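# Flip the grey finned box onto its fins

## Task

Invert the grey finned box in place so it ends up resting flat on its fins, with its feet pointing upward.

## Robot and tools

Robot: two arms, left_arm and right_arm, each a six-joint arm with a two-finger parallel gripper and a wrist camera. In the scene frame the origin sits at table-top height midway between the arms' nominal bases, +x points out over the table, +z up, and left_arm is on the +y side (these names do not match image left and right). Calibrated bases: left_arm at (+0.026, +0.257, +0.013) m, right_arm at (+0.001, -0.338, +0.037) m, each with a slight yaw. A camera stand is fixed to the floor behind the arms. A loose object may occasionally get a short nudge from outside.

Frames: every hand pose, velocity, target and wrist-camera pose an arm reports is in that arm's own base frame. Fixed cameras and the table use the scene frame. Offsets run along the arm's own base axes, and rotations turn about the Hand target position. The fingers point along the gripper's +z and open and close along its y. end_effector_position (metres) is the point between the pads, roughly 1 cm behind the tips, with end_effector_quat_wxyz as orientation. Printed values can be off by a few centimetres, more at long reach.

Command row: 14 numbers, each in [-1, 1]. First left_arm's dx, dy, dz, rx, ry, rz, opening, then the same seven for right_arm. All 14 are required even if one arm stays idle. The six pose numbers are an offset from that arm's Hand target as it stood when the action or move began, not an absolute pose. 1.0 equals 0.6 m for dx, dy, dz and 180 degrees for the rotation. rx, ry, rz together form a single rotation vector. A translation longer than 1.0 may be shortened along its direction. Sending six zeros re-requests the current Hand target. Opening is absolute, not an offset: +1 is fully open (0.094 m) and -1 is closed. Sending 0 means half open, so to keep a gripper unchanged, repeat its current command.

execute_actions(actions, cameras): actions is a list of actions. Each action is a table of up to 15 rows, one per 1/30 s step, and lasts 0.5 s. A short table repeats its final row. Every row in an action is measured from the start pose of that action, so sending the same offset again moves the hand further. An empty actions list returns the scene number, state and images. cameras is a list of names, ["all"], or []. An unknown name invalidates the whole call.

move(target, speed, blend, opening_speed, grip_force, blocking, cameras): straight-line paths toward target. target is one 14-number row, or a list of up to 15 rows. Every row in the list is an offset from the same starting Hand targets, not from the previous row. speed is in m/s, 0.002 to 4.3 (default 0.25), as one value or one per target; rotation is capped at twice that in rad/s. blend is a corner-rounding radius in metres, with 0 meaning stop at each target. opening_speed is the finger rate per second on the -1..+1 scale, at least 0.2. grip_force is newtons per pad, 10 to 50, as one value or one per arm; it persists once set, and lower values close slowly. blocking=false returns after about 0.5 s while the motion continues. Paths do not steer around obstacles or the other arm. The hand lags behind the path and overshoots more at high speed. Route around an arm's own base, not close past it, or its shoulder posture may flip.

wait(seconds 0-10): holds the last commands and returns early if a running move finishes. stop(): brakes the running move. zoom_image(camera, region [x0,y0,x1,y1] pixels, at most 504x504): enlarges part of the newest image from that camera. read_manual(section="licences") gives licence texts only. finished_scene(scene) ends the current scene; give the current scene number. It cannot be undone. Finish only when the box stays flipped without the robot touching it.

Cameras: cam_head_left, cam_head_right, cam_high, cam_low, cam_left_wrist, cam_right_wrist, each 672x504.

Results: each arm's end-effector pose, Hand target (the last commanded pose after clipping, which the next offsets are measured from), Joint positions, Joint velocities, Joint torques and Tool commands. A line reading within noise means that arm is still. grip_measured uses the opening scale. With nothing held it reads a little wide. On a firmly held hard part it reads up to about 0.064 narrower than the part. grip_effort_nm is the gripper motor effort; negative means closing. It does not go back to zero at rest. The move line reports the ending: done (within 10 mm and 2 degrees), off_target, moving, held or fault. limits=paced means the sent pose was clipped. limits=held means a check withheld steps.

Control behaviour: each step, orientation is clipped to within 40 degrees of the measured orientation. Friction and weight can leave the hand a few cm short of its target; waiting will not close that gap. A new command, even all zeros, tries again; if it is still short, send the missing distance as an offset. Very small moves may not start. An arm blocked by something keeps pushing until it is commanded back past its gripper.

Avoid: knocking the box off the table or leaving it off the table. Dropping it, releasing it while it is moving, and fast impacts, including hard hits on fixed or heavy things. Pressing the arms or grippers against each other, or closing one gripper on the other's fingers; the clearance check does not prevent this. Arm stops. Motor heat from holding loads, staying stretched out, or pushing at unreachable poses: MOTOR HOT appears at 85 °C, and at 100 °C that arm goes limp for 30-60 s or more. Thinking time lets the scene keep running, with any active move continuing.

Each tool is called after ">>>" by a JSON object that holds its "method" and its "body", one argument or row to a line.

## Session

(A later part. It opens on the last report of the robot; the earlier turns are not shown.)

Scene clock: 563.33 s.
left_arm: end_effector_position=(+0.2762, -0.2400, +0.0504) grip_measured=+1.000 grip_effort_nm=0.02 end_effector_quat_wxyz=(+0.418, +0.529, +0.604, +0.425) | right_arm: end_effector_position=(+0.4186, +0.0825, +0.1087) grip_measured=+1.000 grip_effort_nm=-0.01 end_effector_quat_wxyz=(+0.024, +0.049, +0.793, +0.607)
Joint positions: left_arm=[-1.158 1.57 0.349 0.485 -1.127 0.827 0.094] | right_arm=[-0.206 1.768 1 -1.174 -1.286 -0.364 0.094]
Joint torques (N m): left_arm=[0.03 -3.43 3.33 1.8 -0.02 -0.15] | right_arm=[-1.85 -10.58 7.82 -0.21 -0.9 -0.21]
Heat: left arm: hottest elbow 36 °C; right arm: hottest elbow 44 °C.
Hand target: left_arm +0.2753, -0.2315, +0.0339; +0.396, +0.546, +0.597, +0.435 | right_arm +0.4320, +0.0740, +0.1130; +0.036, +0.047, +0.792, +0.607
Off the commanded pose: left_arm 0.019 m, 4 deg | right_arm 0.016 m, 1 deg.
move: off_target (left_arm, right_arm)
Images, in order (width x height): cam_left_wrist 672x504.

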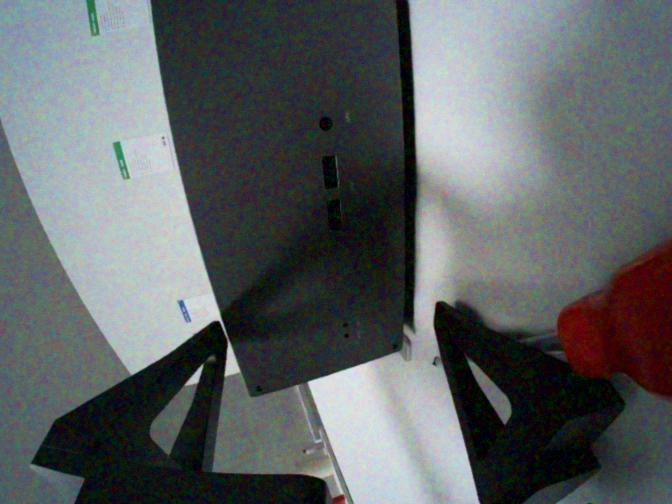

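>>> {"method": "move", "body": {
  "target": [
    [-0.05,0,0.0667,0,0,0,1,0,0,0,0,0,0,1],
    [-0.0122,0.0392,0.0435,0,0.0056,-0.0722,1,0,0,0,0,0,0,1],
    [-0.0122,0.0392,0.0202,0,0.0056,-0.0722,1,0,0,0,0,0,0,1]
  ],
  "speed": [0.1,0.12,0.05],
  "cameras": ["cam_left_wrist","cam_right_wrist","cam_head_left"]
}}

>>> {"method": "zoom_image", "body": {
  "camera": "cam_left_wrist",
  "region": [340, 250, 560, 400]
}}

>>> {"method": "zoom_image", "body": {
  "camera": "cam_head_left",
  "region": [270, 270, 390, 370]
}}

Scene clock: 597.47 s.
left_arm: end_effector_position=(+0.2670, -0.2122, +0.0505) grip_measured=+1.000 grip_effort_nm=0.02 end_effector_quat_wxyz=(+0.444, +0.610, +0.537, +0.377) | right_arm: end_effector_position=(+0.4186, +0.0825, +0.1087) grip_measured=+1.000 grip_effort_nm=-0.01 end_effector_quat_wxyz=(+0.024, +0.049, +0.793, +0.607)
Joint positions: left_arm=[-1.065 1.491 0.161 0.821 -0.853 1.156 0.094] | right_arm=[-0.206 1.768 1 -1.174 -1.286 -0.364 0.094]
Joint torques (N m): left_arm=[0.26 -2.84 3.11 2.71 -0.07 -0.13] | right_arm=[-2.32 -11.52 7.76 -0.28 -0.85 -0.2]
Heat: left arm: hottest elbow 35 °C; right arm: hottest elbow 44 °C.
Hand target: left_arm +0.2681, -0.2080, +0.0462; +0.438, +0.614, +0.535, +0.382 | right_arm +0.4320, +0.0740, +0.1130; +0.036, +0.047, +0.792, +0.607
Off the commanded pose: left_arm 0.006 m, 1 deg | right_arm 0.016 m, 1 deg.
move: off_target (right_arm)
Images, in order (width x height): cam_head_left 672x504, cam_left_wrist 672x504, cam_right_wrist 672x504.

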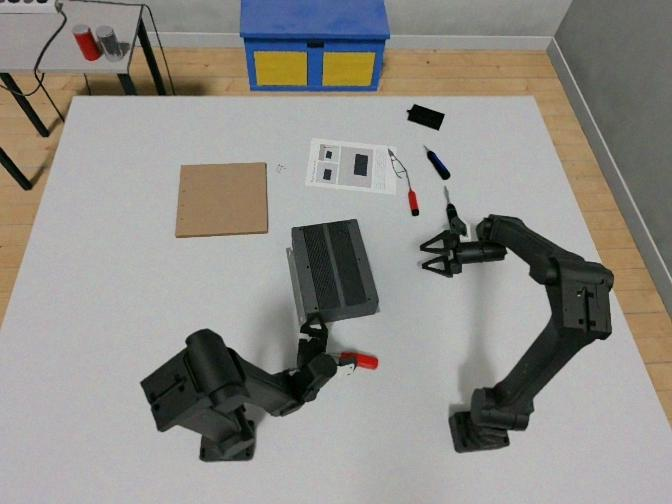

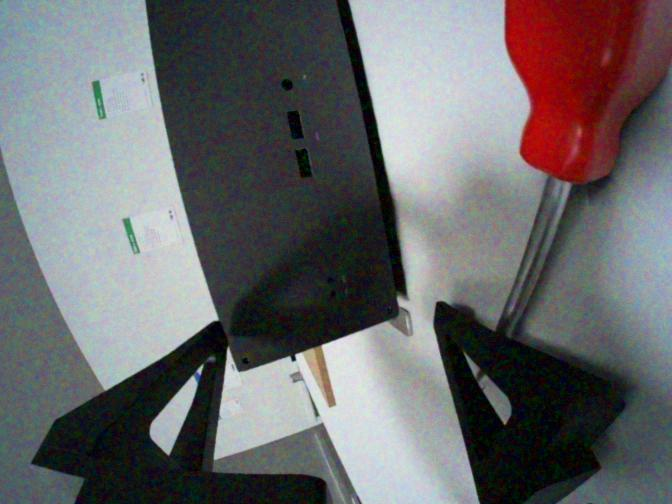

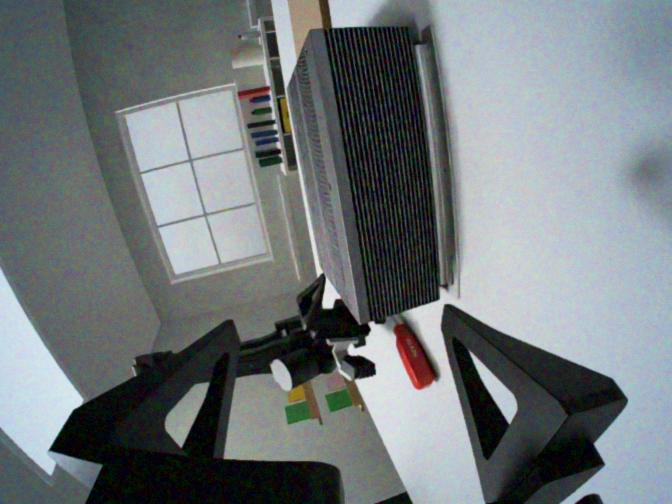

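Scaled by 2.291 from the camera's 672x504 image, which has a finer 960x720 frame.

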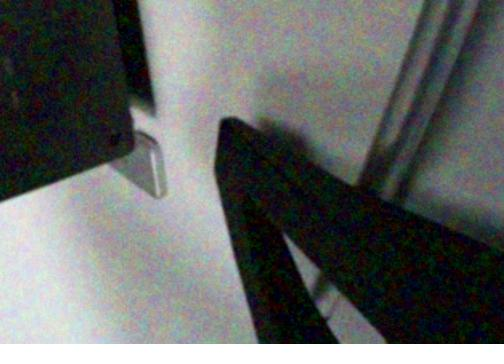

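Scaled by 4.200.

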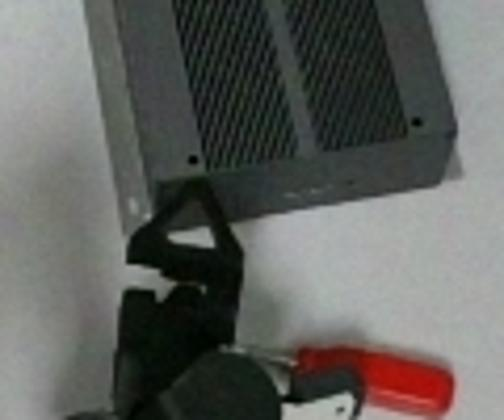

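>>> {"method": "move", "body": {
  "target": [
    [0.0167,-0.0225,0,0,0,0,1,0,0,0,0,0,0,1],
    [0.0167,-0.0225,-0.0175,0,0,0,1,0,0,0,0,0,0,1]
  ],
  "speed": 0.05,
  "cameras": ["cam_left_wrist"]
}}

>>> {"method": "zoom_image", "body": {
  "camera": "cam_left_wrist",
  "region": [340, 250, 560, 400]
}}

Scene clock: 622.23 s.
left_arm: end_effector_position=(+0.2737, -0.2193, +0.0468) grip_measured=+1.000 grip_effort_nm=0.02 end_effector_quat_wxyz=(+0.455, +0.601, +0.538, +0.376) | right_arm: end_effector_position=(+0.4186, +0.0825, +0.1087) grip_measured=+1.000 grip_effort_nm=-0.01 end_effector_quat_wxyz=(+0.024, +0.049, +0.793, +0.607)
Joint positions: left_arm=[-1.055 1.568 0.179 0.913 -0.848 1.162 0.094] | right_arm=[-0.206 1.768 1 -1.174 -1.286 -0.364 0.094]
Joint torques (N m): left_arm=[0.03 -1.44 4.51 1.68 0.06 -0.15] | right_arm=[-2.02 -10.58 7.66 -0.43 -0.83 -0.19]
Heat: left arm: hottest elbow 35 °C; right arm: hottest elbow 43 °C.
Hand target: left_arm +0.2781, -0.2215, +0.0356; +0.437, +0.614, +0.535, +0.382 | right_arm +0.4320, +0.0740, +0.1130; +0.036, +0.047, +0.792, +0.607
Off the commanded pose: left_arm 0.012 m, 3 deg | right_arm 0.016 m, 1 deg.
move: off_target (left_arm, right_arm)
Images, in order (width x height): cam_left_wrist 672x504.

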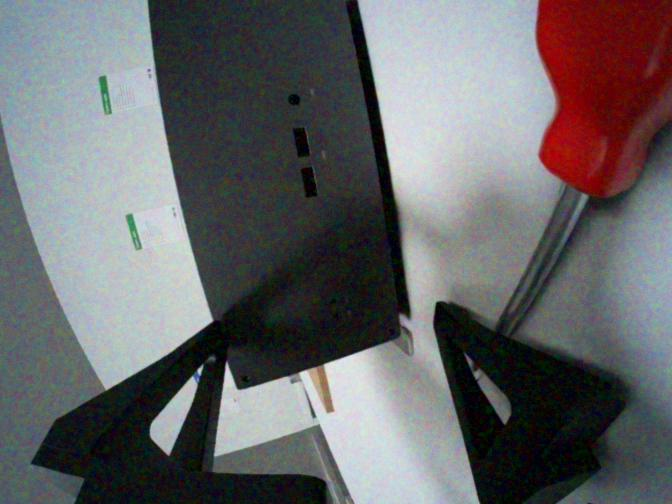

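Scaled by 2.291 from the camera's 672x504 image, which has a finer 960x720 frame.

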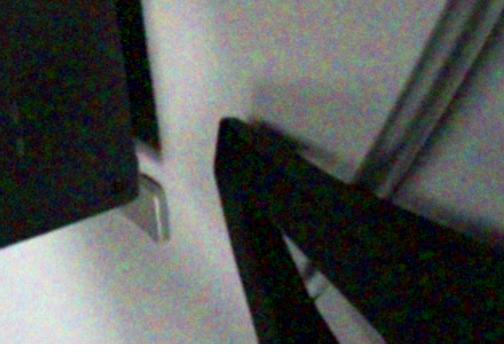

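>>> {"method": "wait", "body": {
  "seconds": 0,
  "cameras": ["cam_high","cam_low","cam_head_right","cam_right_wrist"]
}}

>>> {"method": "zoom_image", "body": {
  "camera": "cam_high",
  "region": [260, 130, 360, 230]
}}

>>> {"method": "zoom_image", "body": {
  "camera": "cam_right_wrist",
  "region": [280, 250, 450, 400]
}}

Scene clock: 634.70 s.
left_arm: end_effector_position=(+0.2737, -0.2194, +0.0468) grip_measured=+1.000 grip_effort_nm=0.02 end_effector_quat_wxyz=(+0.455, +0.601, +0.539, +0.376) | right_arm: end_effector_position=(+0.4186, +0.0825, +0.1087) grip_measured=+1.000 grip_effort_nm=-0.01 end_effector_quat_wxyz=(+0.024, +0.049, +0.793, +0.607)
Joint positions: left_arm=[-1.055 1.568 0.179 0.913 -0.848 1.162 0.094] | right_arm=[-0.206 1.768 1 -1.174 -1.286 -0.364 0.094]
Joint torques (N m): left_arm=[0.09 -1.61 4.56 1.68 0.06 -0.14] | right_arm=[-1.79 -10.7 7.76 -0.32 -0.83 -0.21]
Heat: left arm: hottest elbow 35 °C; right arm: hottest elbow 43 °C.
Hand target: left_arm +0.2781, -0.2215, +0.0356; +0.438, +0.614, +0.535, +0.382 | right_arm +0.4320, +0.0740, +0.1130; +0.036, +0.047, +0.792, +0.607
Tool commands: left_gripper/opening=+1.0 right_gripper/opening=+1.0
Off the commanded pose: left_arm 0.012 m, 3 deg | right_arm 0.016 m, 1 deg.
Images, in order (width x height): cam_head_right 672x504, cam_high 672x504, cam_low 672x504, cam_right_wrist 672x504.

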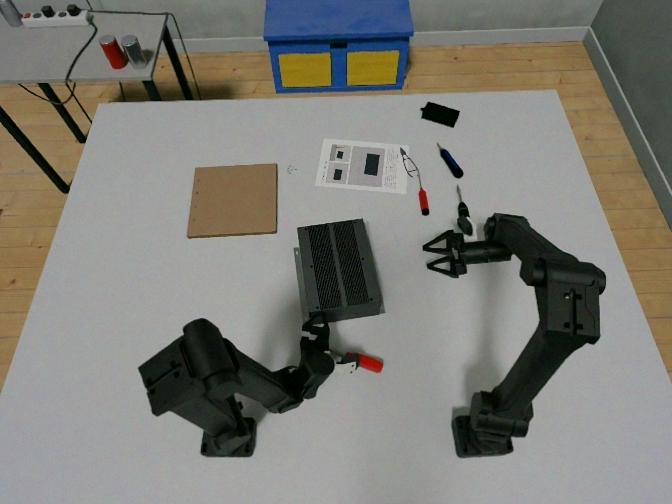

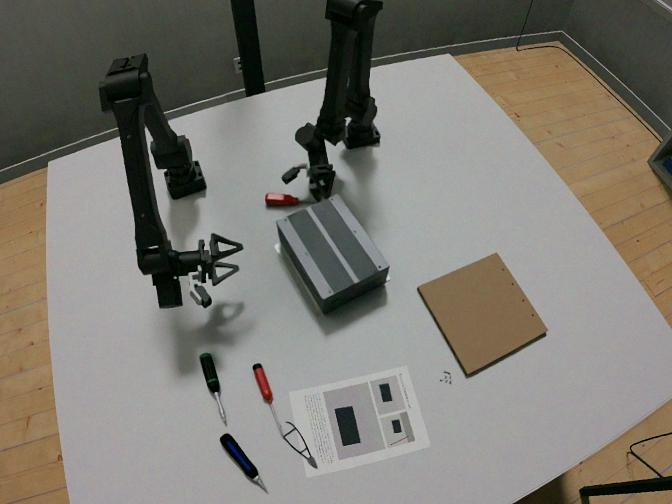

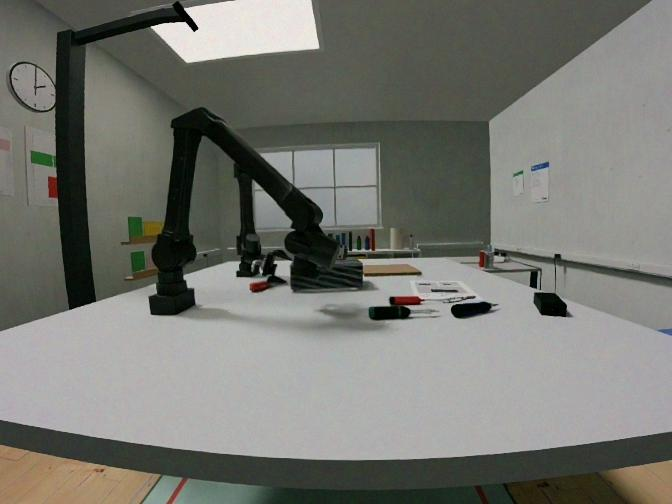

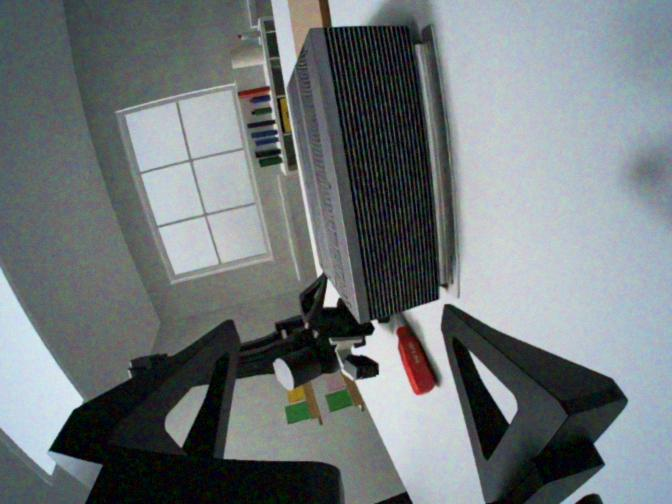

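Scaled by 5.040.

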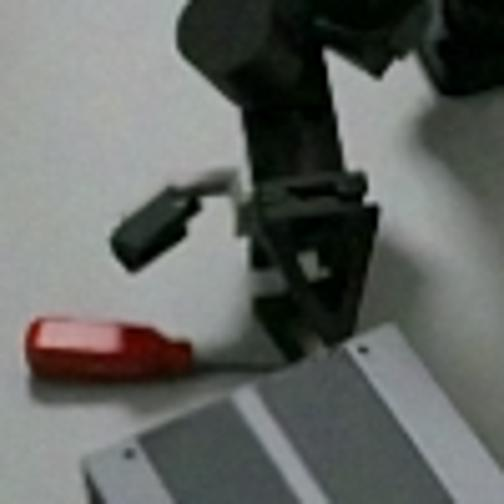

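Scaled by 2.965 from the camera's 672x504 image, which has a finer 960x720 frame.

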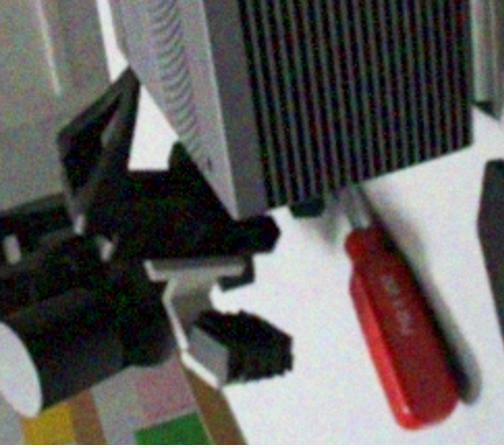

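>>> {"method": "move", "body": {
  "target": [
    [-0.05,0,0.14,0,0,0,1,0,0,0,0,0,0,1],
    [-0.1725,-0.1738,0.1,0.0647,0.3888,-0.0155,0.2,0,0,0,0,0,0,1]
  ],
  "speed": [0.15,0.3],
  "blend": [0.03,0],
  "cameras": ["cam_left_wrist","cam_head_left","cam_high"]
}}

Scene clock: 670.10 s.
left_arm: end_effector_position=(+0.1652, -0.3145, +0.0894) grip_measured=+0.203 grip_effort_nm=-0.12 end_effector_quat_wxyz=(-0.004, +0.771, +0.636, +0.003) | right_arm: end_effector_position=(+0.4186, +0.0825, +0.1087) grip_measured=+1.000 grip_effort_nm=-0.01 end_effector_quat_wxyz=(+0.024, +0.049, +0.793, +0.607)
Joint positions: left_arm=[-1.088 1.387 0.902 -1.095 -0.005 0.674 0.057] | right_arm=[-0.206 1.768 1 -1.174 -1.286 -0.364 0.094]
Joint torques (N m): left_arm=[0.09 -6.42 10.76 0.21 0.24 -0.05] | right_arm=[-1.26 -10.46 7.69 -0.49 -0.87 -0.26]
Heat: left arm: hottest elbow 36 °C; right arm: hottest elbow 43 °C.
Hand target: left_arm +0.1745, -0.3257, +0.0955; +0.000, +0.772, +0.635, +0.001 | right_arm +0.4320, +0.0740, +0.1130; +0.036, +0.047, +0.792, +0.607
Off the commanded pose: left_arm 0.016 m, 1 deg | right_arm 0.016 m, 1 deg.
move: off_target (left_arm, right_arm); target 2's new opening was sent with left_arm's hand 0.016 m and 1 deg from that target
Images, in order (width x height): cam_head_left 672x504, cam_high 672x504, cam_left_wrist 672x504.

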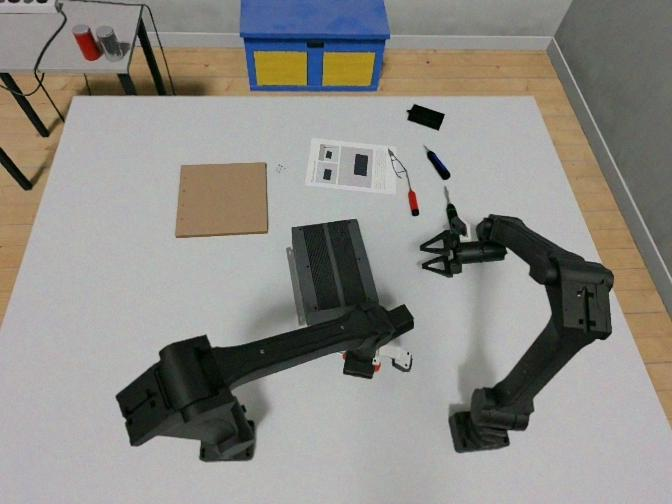

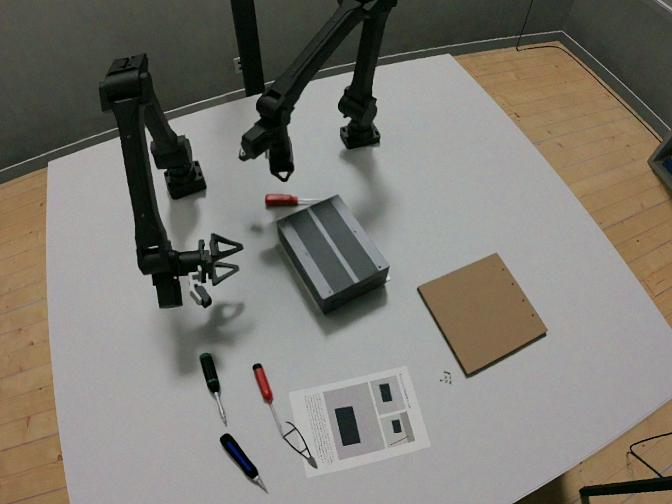

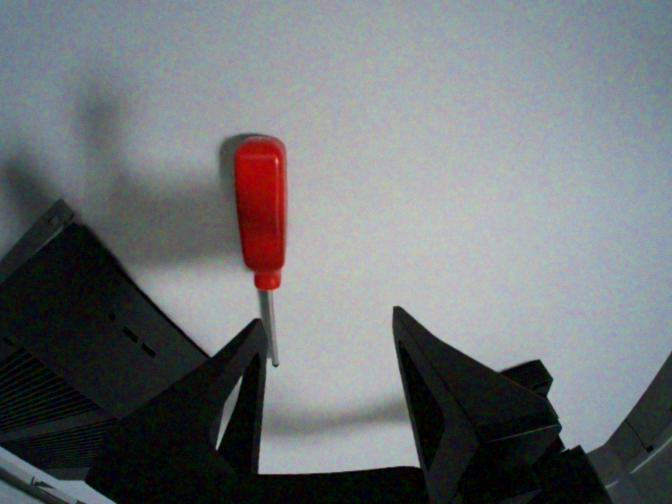

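>>> {"method": "move", "body": {
  "target": [
    [0.0542,-0.0372,0,0,0,-0.0389,0.2,0,0,0,0,0,0,1],
    [0.0542,-0.0372,-0.1325,0,0,-0.0389,0.2,0,0,0,0,0,0,1]
  ],
  "speed": [0.2,0.1],
  "blend": [0.01,0],
  "cameras": ["cam_left_wrist","cam_head_right"]
}}

Scene clock: 692.30 s.
left_arm: end_effector_position=(+0.2049, -0.3498, +0.0253) grip_measured=+0.203 grip_effort_nm=-0.11 end_effector_quat_wxyz=(+0.007, +0.808, +0.589, +0.002) | right_arm: end_effector_position=(+0.4186, +0.0825, +0.1087) grip_measured=+1.000 grip_effort_nm=-0.01 end_effector_quat_wxyz=(+0.024, +0.049, +0.793, +0.607)
Joint positions: left_arm=[-1.042 1.598 0.939 -0.897 -0.004 0.84 0.056] | right_arm=[-0.206 1.768 1 -1.174 -1.286 -0.364 0.094]
Joint torques (N m): left_arm=[-0.09 -8.88 6.74 1.13 0.26 -0.07] | right_arm=[-1.9 -11.22 7.77 -0.13 -0.84 -0.18]
Heat: left arm: hottest elbow 40 °C; right arm: hottest elbow 43 °C.
Hand target: left_arm +0.2070, -0.3481, +0.0161; +0.000, +0.810, +0.587, +0.001 | right_arm +0.4320, +0.0740, +0.1130; +0.036, +0.047, +0.792, +0.607
Off the commanded pose: left_arm 0.010 m, 1 deg | right_arm 0.016 m, 1 deg.
move: off_target (right_arm)
Images, in order (width x height): cam_head_right 672x504, cam_left_wrist 672x504.

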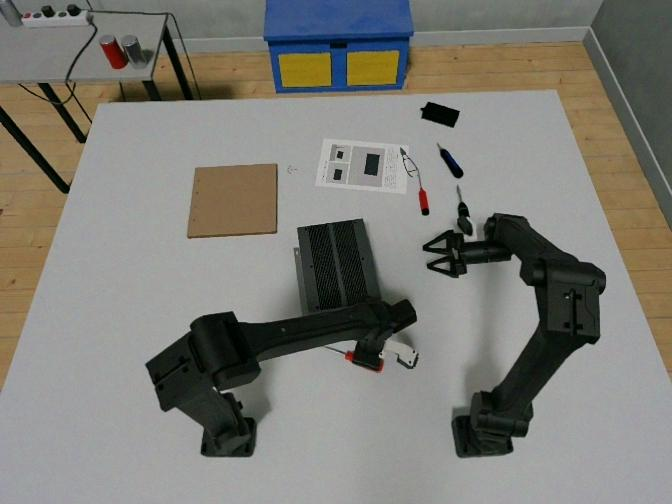

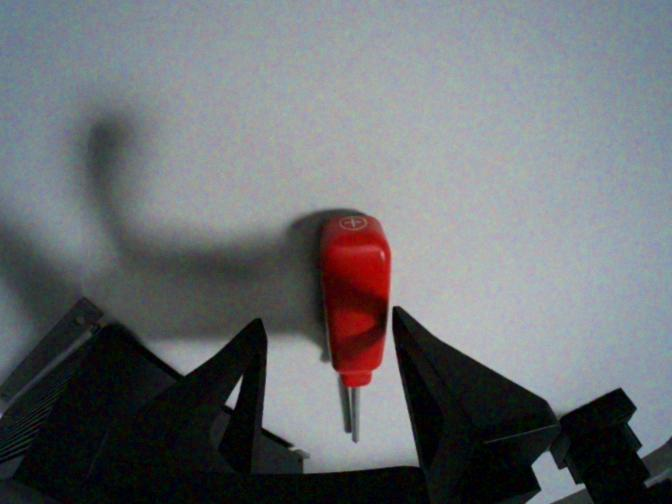

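>>> {"method": "move", "body": {
  "target": [
    [0.0158,-0.005,-0.037,0,0,0,0.2,0,0,0,0,0,0,1],
    [0.0158,-0.005,-0.037,0,0,0,-0.6,0,0,0,0,0,0,1]
  ],
  "speed": 0.1,
  "opening_speed": 1.0,
  "cameras": ["cam_left_wrist"]
}}

Scene clock: 703.33 s.
left_arm: end_effector_position=(+0.2138, -0.3534, +0.0038) grip_measured=-0.407 grip_effort_nm=-1.01 end_effector_quat_wxyz=(+0.008, +0.809, +0.588, +0.001) | right_arm: end_effector_position=(+0.4186, +0.0825, +0.1087) grip_measured=+1.000 grip_effort_nm=-0.01 end_effector_quat_wxyz=(+0.024, +0.049, +0.793, +0.607)
Joint positions: left_arm=[-1.027 1.654 0.939 -0.84 -0.003 0.857 0.028] | right_arm=[-0.206 1.768 1 -1.174 -1.286 -0.364 0.094]
Joint torques (N m): left_arm=[0.15 -9.11 6.52 1.05 0.2 -0.05] | right_arm=[-1.26 -11.16 7.79 -0.44 -0.86 -0.21]
Heat: left arm: hottest elbow 39 °C; right arm: hottest elbow 43 °C.
Hand target: left_arm +0.2166, -0.3511, -0.0061; +0.000, +0.810, +0.587, +0.001 | right_arm +0.4320, +0.0740, +0.1130; +0.036, +0.047, +0.792, +0.607
Off the commanded pose: left_arm 0.011 m, 1 deg | right_arm 0.016 m, 1 deg.
move: off_target (left_arm, right_arm); target 2's new opening was sent with left_arm's hand 0.011 m and 1 deg from that target
Images, in order (width x height): cam_left_wrist 672x504.

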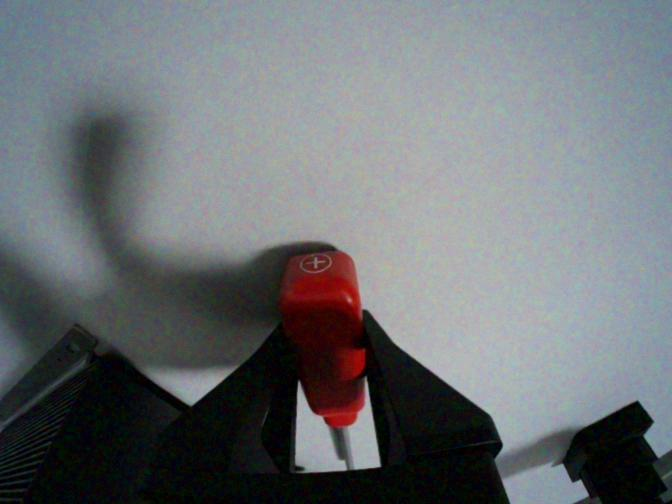

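>>> {"method": "move", "body": {
  "target": [
    [0,0,0.0667,0,0,0,-0.6,0,0,0,0,0,0,1],
    [-0.0333,-0.2333,0.0667,0,0,0,-0.6,0,0,0,0,0,0,1],
    [-0.0333,-0.2333,0.003,0,0,0,-0.6,0,0,0,0,0,0,1],
    [-0.0333,-0.2333,0.003,0,0,0,0.1,0,0,0,0,0,0,1]
  ],
  "speed": [0.15,0.25,0.1,0.1],
  "blend": [0.02,0.02,0,0],
  "opening_speed": 1.5,
  "cameras": ["cam_left_wrist","cam_high"]
}}

Scene clock: 721.23 s.
left_arm: end_effector_position=(+0.1925, -0.4787, +0.0020) grip_measured=+0.097 grip_effort_nm=0.16 end_effector_quat_wxyz=(-0.004, +0.813, +0.582, +0.001) | right_arm: end_effector_position=(+0.4186, +0.0825, +0.1087) grip_measured=+1.000 grip_effort_nm=-0.01 end_effector_quat_wxyz=(+0.024, +0.049, +0.793, +0.607)
Joint positions: left_arm=[-1.188 1.89 1.28 -0.969 -0.001 0.71 0.052] | right_arm=[-0.206 1.768 1 -1.174 -1.286 -0.364 0.094]
Joint torques (N m): left_arm=[-0.91 -12.81 9.44 1.02 0.1 -0.32] | right_arm=[-2.08 -10.64 7.69 -0.29 -0.85 -0.14]
Heat: left arm: hottest elbow 38 °C; right arm: hottest elbow 43 °C.
Hand target: left_arm +0.1966, -0.4911, -0.0045; +0.000, +0.810, +0.587, +0.001 | right_arm +0.4320, +0.0740, +0.1130; +0.036, +0.047, +0.792, +0.607
Off the commanded pose: left_arm 0.014 m, 1 deg | right_arm 0.016 m, 1 deg.
move: off_target (left_arm, right_arm); blend cut to 0.0199 m at target 1, 0.0191 m at target 2; target 4's new opening was sent with left_arm's hand 0.016 m and 1 deg from that target
Images, in order (width x height): cam_high 672x504, cam_left_wrist 672x504.

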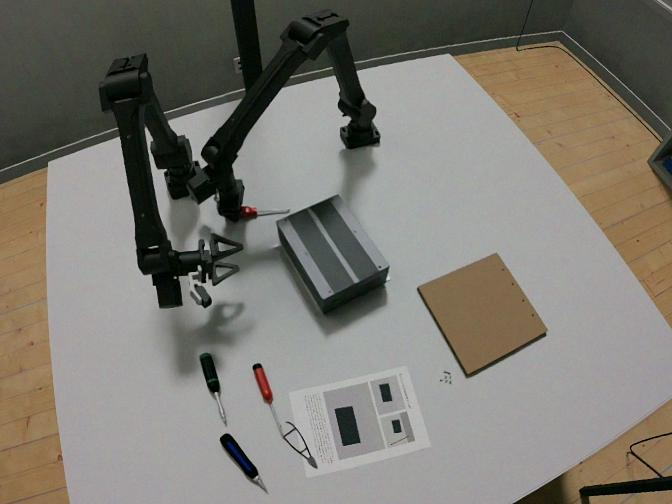

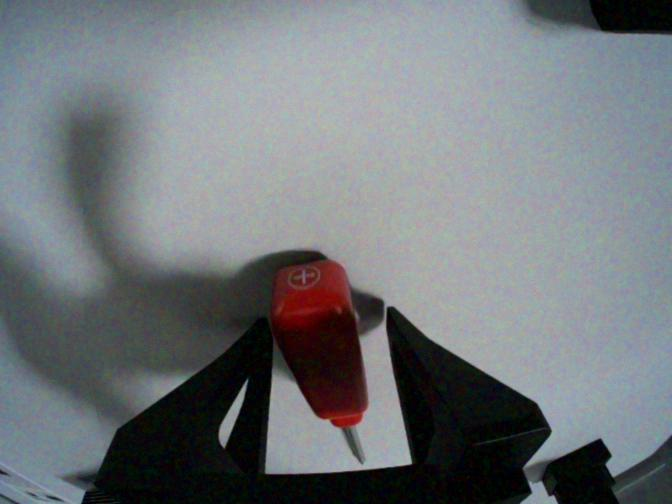

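>>> {"method": "move", "body": {
  "target": [
    [0,0,0.2075,0,0,0,0.1,0,0,0,0,0,0,1],
    [0.0973,0.4602,0.1742,-0.089,-0.3841,0.0493,1,0,0,0,0,0,0,1],
    [0.119,0.4552,0.0842,-0.089,-0.3841,0.0493,1,0,0,0,0,0,0,1]
  ],
  "speed": [0.15,0.3,0.08],
  "blend": [0.03,0,0],
  "cameras": ["cam_left_wrist","cam_high"]
}}

>>> {"method": "zoom_image", "body": {
  "camera": "cam_left_wrist",
  "region": [340, 250, 560, 400]
}}

Scene clock: 745.20 s.
left_arm: end_effector_position=(+0.2668, -0.2222, +0.0506) grip_measured=+0.997 grip_effort_nm=0.16 end_effector_quat_wxyz=(+0.444, +0.610, +0.537, +0.376) | right_arm: end_effector_position=(+0.4186, +0.0825, +0.1087) grip_measured=+1.000 grip_effort_nm=-0.01 end_effector_quat_wxyz=(+0.024, +0.049, +0.793, +0.607)
Joint positions: left_arm=[-1.086 1.499 0.185 0.791 -0.87 1.137 0.094] | right_arm=[-0.206 1.768 1 -1.174 -1.286 -0.364 0.094]
Joint torques (N m): left_arm=[0.21 -3.19 3.22 2.76 -0.08 -0.17] | right_arm=[-1.32 -10.81 7.76 -0.14 -0.9 -0.24]
Heat: left arm: hottest elbow 40 °C; right arm: hottest elbow 43 °C.
Hand target: left_arm +0.2680, -0.2180, +0.0461; +0.438, +0.614, +0.535, +0.381 | right_arm +0.4320, +0.0740, +0.1130; +0.036, +0.047, +0.792, +0.607
Off the commanded pose: left_arm 0.006 m, 1 deg | right_arm 0.016 m, 1 deg.
move: off_target (right_arm)
Images, in order (width x height): cam_high 672x504, cam_left_wrist 672x504.

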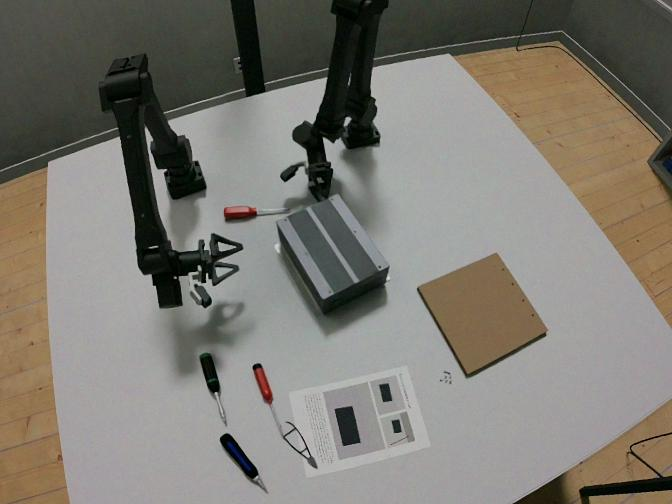

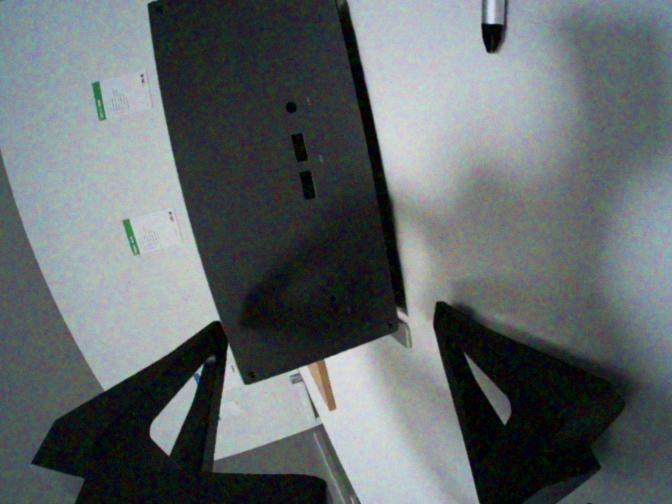

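Scaled by 2.291 from the camera's 672x504 image, which has a finer 960x720 frame.

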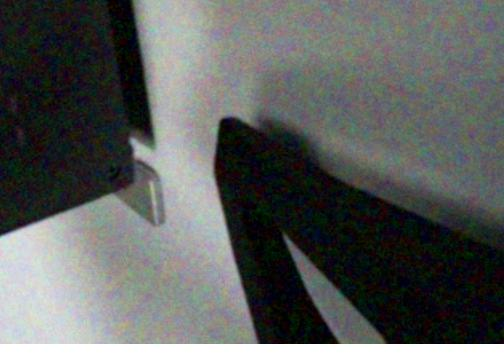

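>>> {"method": "move", "body": {
  "target": [0,0,-0.0267,0,0,0,1,0,0,0,0,0,0,1],
  "speed": 0.04,
  "cameras": ["cam_left_wrist"]
}}

>>> {"method": "zoom_image", "body": {
  "camera": "cam_left_wrist",
  "region": [340, 250, 560, 400]
}}

Scene clock: 752.80 s.
left_arm: end_effector_position=(+0.2686, -0.2243, +0.0413) grip_measured=+0.997 grip_effort_nm=0.16 end_effector_quat_wxyz=(+0.454, +0.602, +0.538, +0.376) | right_arm: end_effector_position=(+0.4186, +0.0825, +0.1087) grip_measured=+1.000 grip_effort_nm=-0.01 end_effector_quat_wxyz=(+0.024, +0.049, +0.793, +0.607)
Joint positions: left_arm=[-1.086 1.601 0.185 0.922 -0.873 1.142 0.094] | right_arm=[-0.206 1.768 1 -1.174 -1.286 -0.364 0.094]
Joint torques (N m): left_arm=[0.15 -2.61 2.35 2.25 0.06 -0.17] | right_arm=[-1.44 -10.7 7.79 -0.47 -0.83 -0.22]
Heat: left arm: hottest elbow 39 °C; right arm: hottest elbow 43 °C.
Hand target: left_arm +0.2680, -0.2179, +0.0301; +0.438, +0.614, +0.535, +0.381 | right_arm +0.4320, +0.0740, +0.1130; +0.036, +0.047, +0.792, +0.607
Off the commanded pose: left_arm 0.013 m, 2 deg | right_arm 0.016 m, 1 deg.
move: off_target (left_arm, right_arm)
Images, in order (width x height): cam_left_wrist 672x504.

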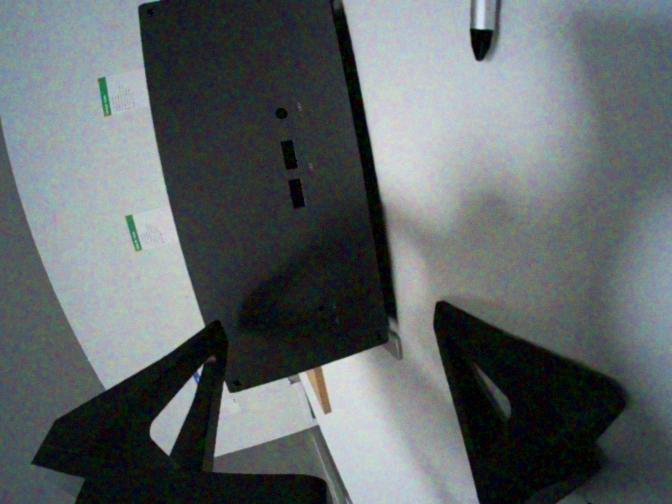

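Scaled by 2.291 from the camera's 672x504 image, which has a finer 960x720 frame.

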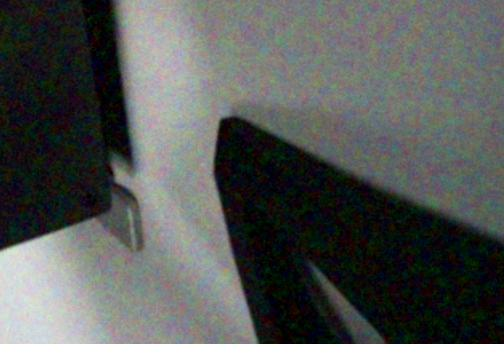

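>>> {"method": "move", "body": {
  "target": [
    [0,0,0.0123,0,0,0,1,0,0,0,0,0,0,1],
    [0.022,-0.003,0.0123,0,0,0,1,0,0,0,0,0,0,1]
  ],
  "speed": 0.03,
  "cameras": ["cam_left_wrist"]
}}

>>> {"method": "zoom_image", "body": {
  "camera": "cam_left_wrist",
  "region": [340, 250, 560, 400]
}}

Scene clock: 766.43 s.
left_arm: end_effector_position=(+0.2744, -0.2230, +0.0414) grip_measured=+0.997 grip_effort_nm=0.16 end_effector_quat_wxyz=(+0.448, +0.613, +0.532, +0.375) | right_arm: end_effector_position=(+0.4186, +0.0825, +0.1087) grip_measured=+1.000 grip_effort_nm=-0.01 end_effector_quat_wxyz=(+0.024, +0.049, +0.793, +0.607)
Joint positions: left_arm=[-1.054 1.586 0.188 0.906 -0.834 1.175 0.094] | right_arm=[-0.206 1.768 1 -1.174 -1.286 -0.364 0.094]
Joint torques (N m): left_arm=[1.44 -4.01 3.74 1.91 0.15 -0.15] | right_arm=[-1.55 -10.46 7.64 -0.28 -0.84 -0.21]
Heat: left arm: hottest elbow 38 °C; right arm: hottest elbow 43 °C.
Hand target: left_arm +0.2812, -0.2197, +0.0375; +0.438, +0.614, +0.535, +0.381 | right_arm +0.4320, +0.0740, +0.1130; +0.036, +0.047, +0.792, +0.607
Off the commanded pose: left_arm 0.009 m, 1 deg | right_arm 0.016 m, 1 deg.
move: off_target (right_arm)
Images, in order (width x height): cam_left_wrist 672x504.

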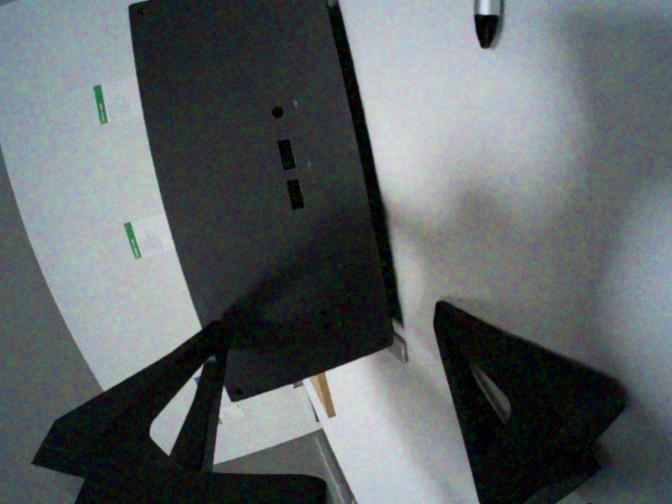

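Scaled by 2.291 from the camera's 672x504 image, which has a finer 960x720 frame.

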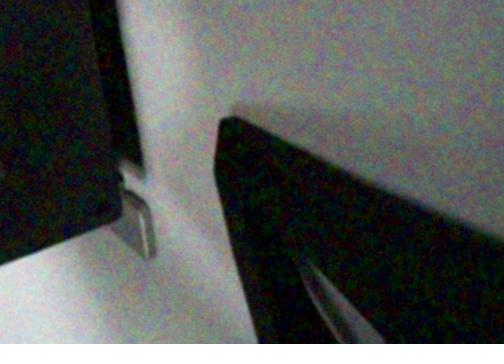

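>>> {"method": "move", "body": {
  "target": [
    [-0.0833,0,0.1667,0,0,0,1,0,0,0,0,0,0,-1],
    [-0.002,0.1995,0.3375,-0.3045,0.3192,0.0894,1,-0.137,0.05,-0.08,0.014,0,0.022,-1],
    [0.0475,0.2162,0.1042,-0.6089,0.6384,0.1787,-1,-0.137,0.1,-0.15,0.0281,-0.0013,0.0443,-1],
    [0.0475,0.1572,0.0075,-0.6089,0.6384,0.1787,-1,-0.137,0.151,-0.1642,0.0281,-0.0013,0.0443,-1]
  ],
  "speed": [0.15,0.4,0.35,0.15],
  "blend": [0.03,0.05,0,0],
  "cameras": ["all"]
}}

Scene clock: 875.17 s.
left_arm: end_effector_position=(+0.3107, -0.1225, +0.0388) grip_measured=-0.989 grip_effort_nm=-0.60 end_effector_quat_wxyz=(+0.028, -0.038, +0.764, -0.644) | right_arm: end_effector_position=(+0.3501, +0.1600, +0.0103) grip_measured=-0.986 grip_effort_nm=-0.76 end_effector_quat_wxyz=(-0.008, +0.000, +0.765, +0.644)
Joint positions: left_arm=[0.164 1.79 0.64 -0.807 1.387 0.386 0.001] | right_arm=[-0.031 1.927 0.768 -0.658 -1.394 -0.237 0.001]
Joint torques (N m): left_arm=[-1.49 -10.29 2.96 0.5 0.67 -0.23] | right_arm=[-0.09 -12.69 2.67 0.46 -0.73 -0.07]
Heat: left arm: hottest elbow 35 °C; right arm: hottest elbow 42 °C.
Hand target: left_arm +0.3097, -0.1254, +0.0420; +0.029, -0.034, +0.765, -0.642 | right_arm +0.3498, +0.1647, +0.0146; -0.007, -0.008, +0.766, +0.643
Off the commanded pose: left_arm 0.004 m, 1 deg | right_arm 0.006 m, 1 deg.
move: done; blend cut to 0 m at target 1

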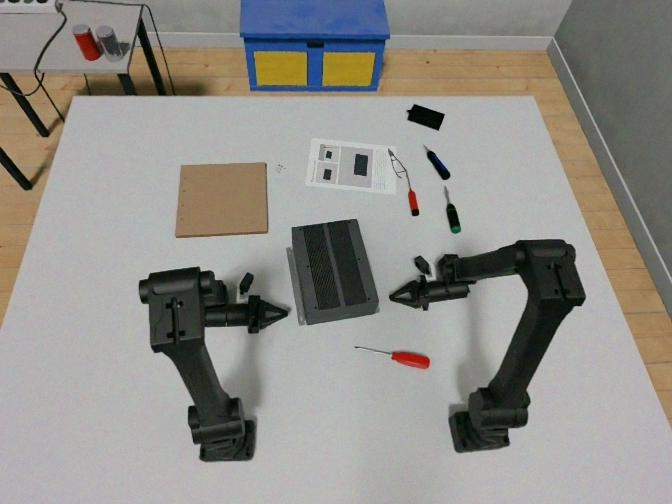

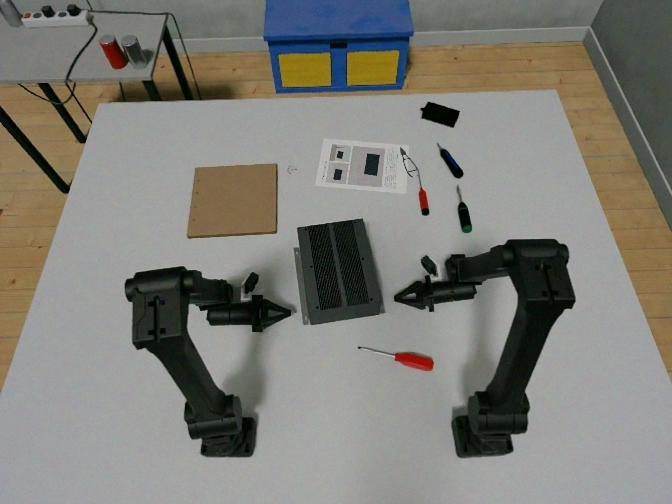

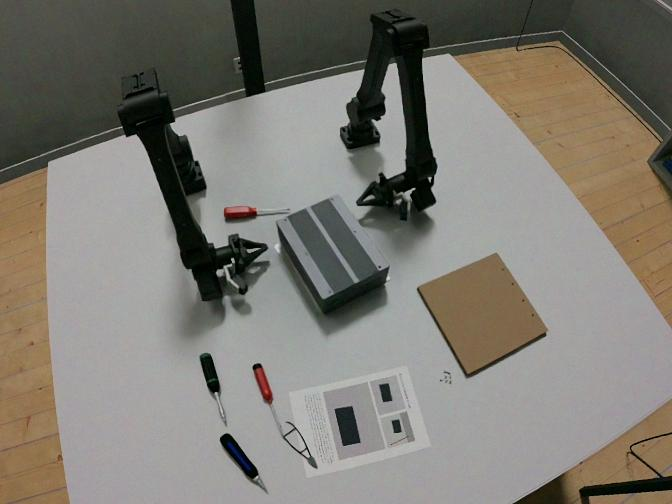

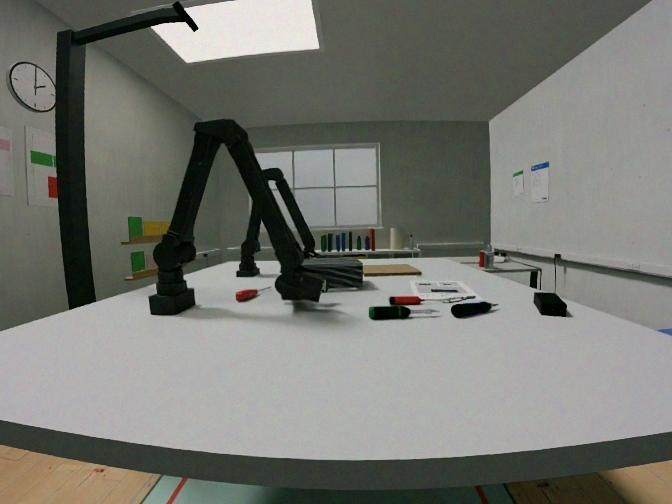

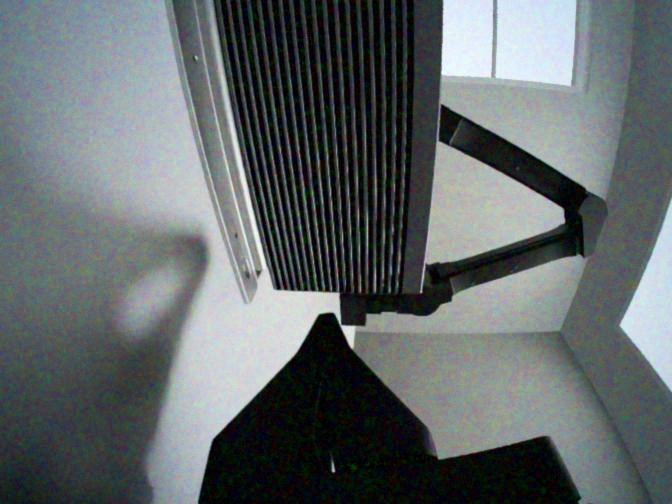

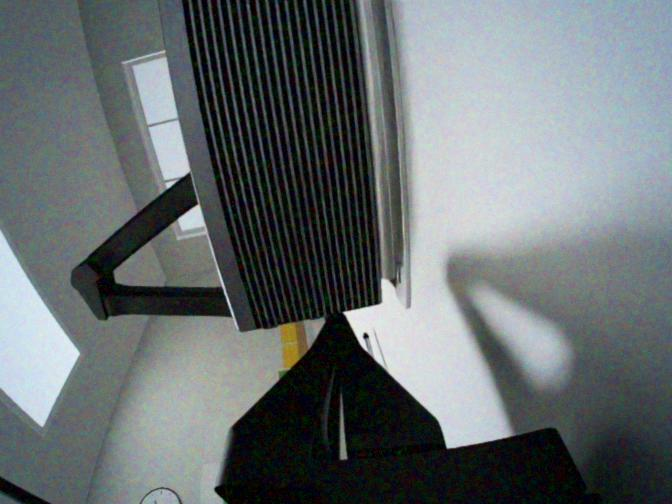

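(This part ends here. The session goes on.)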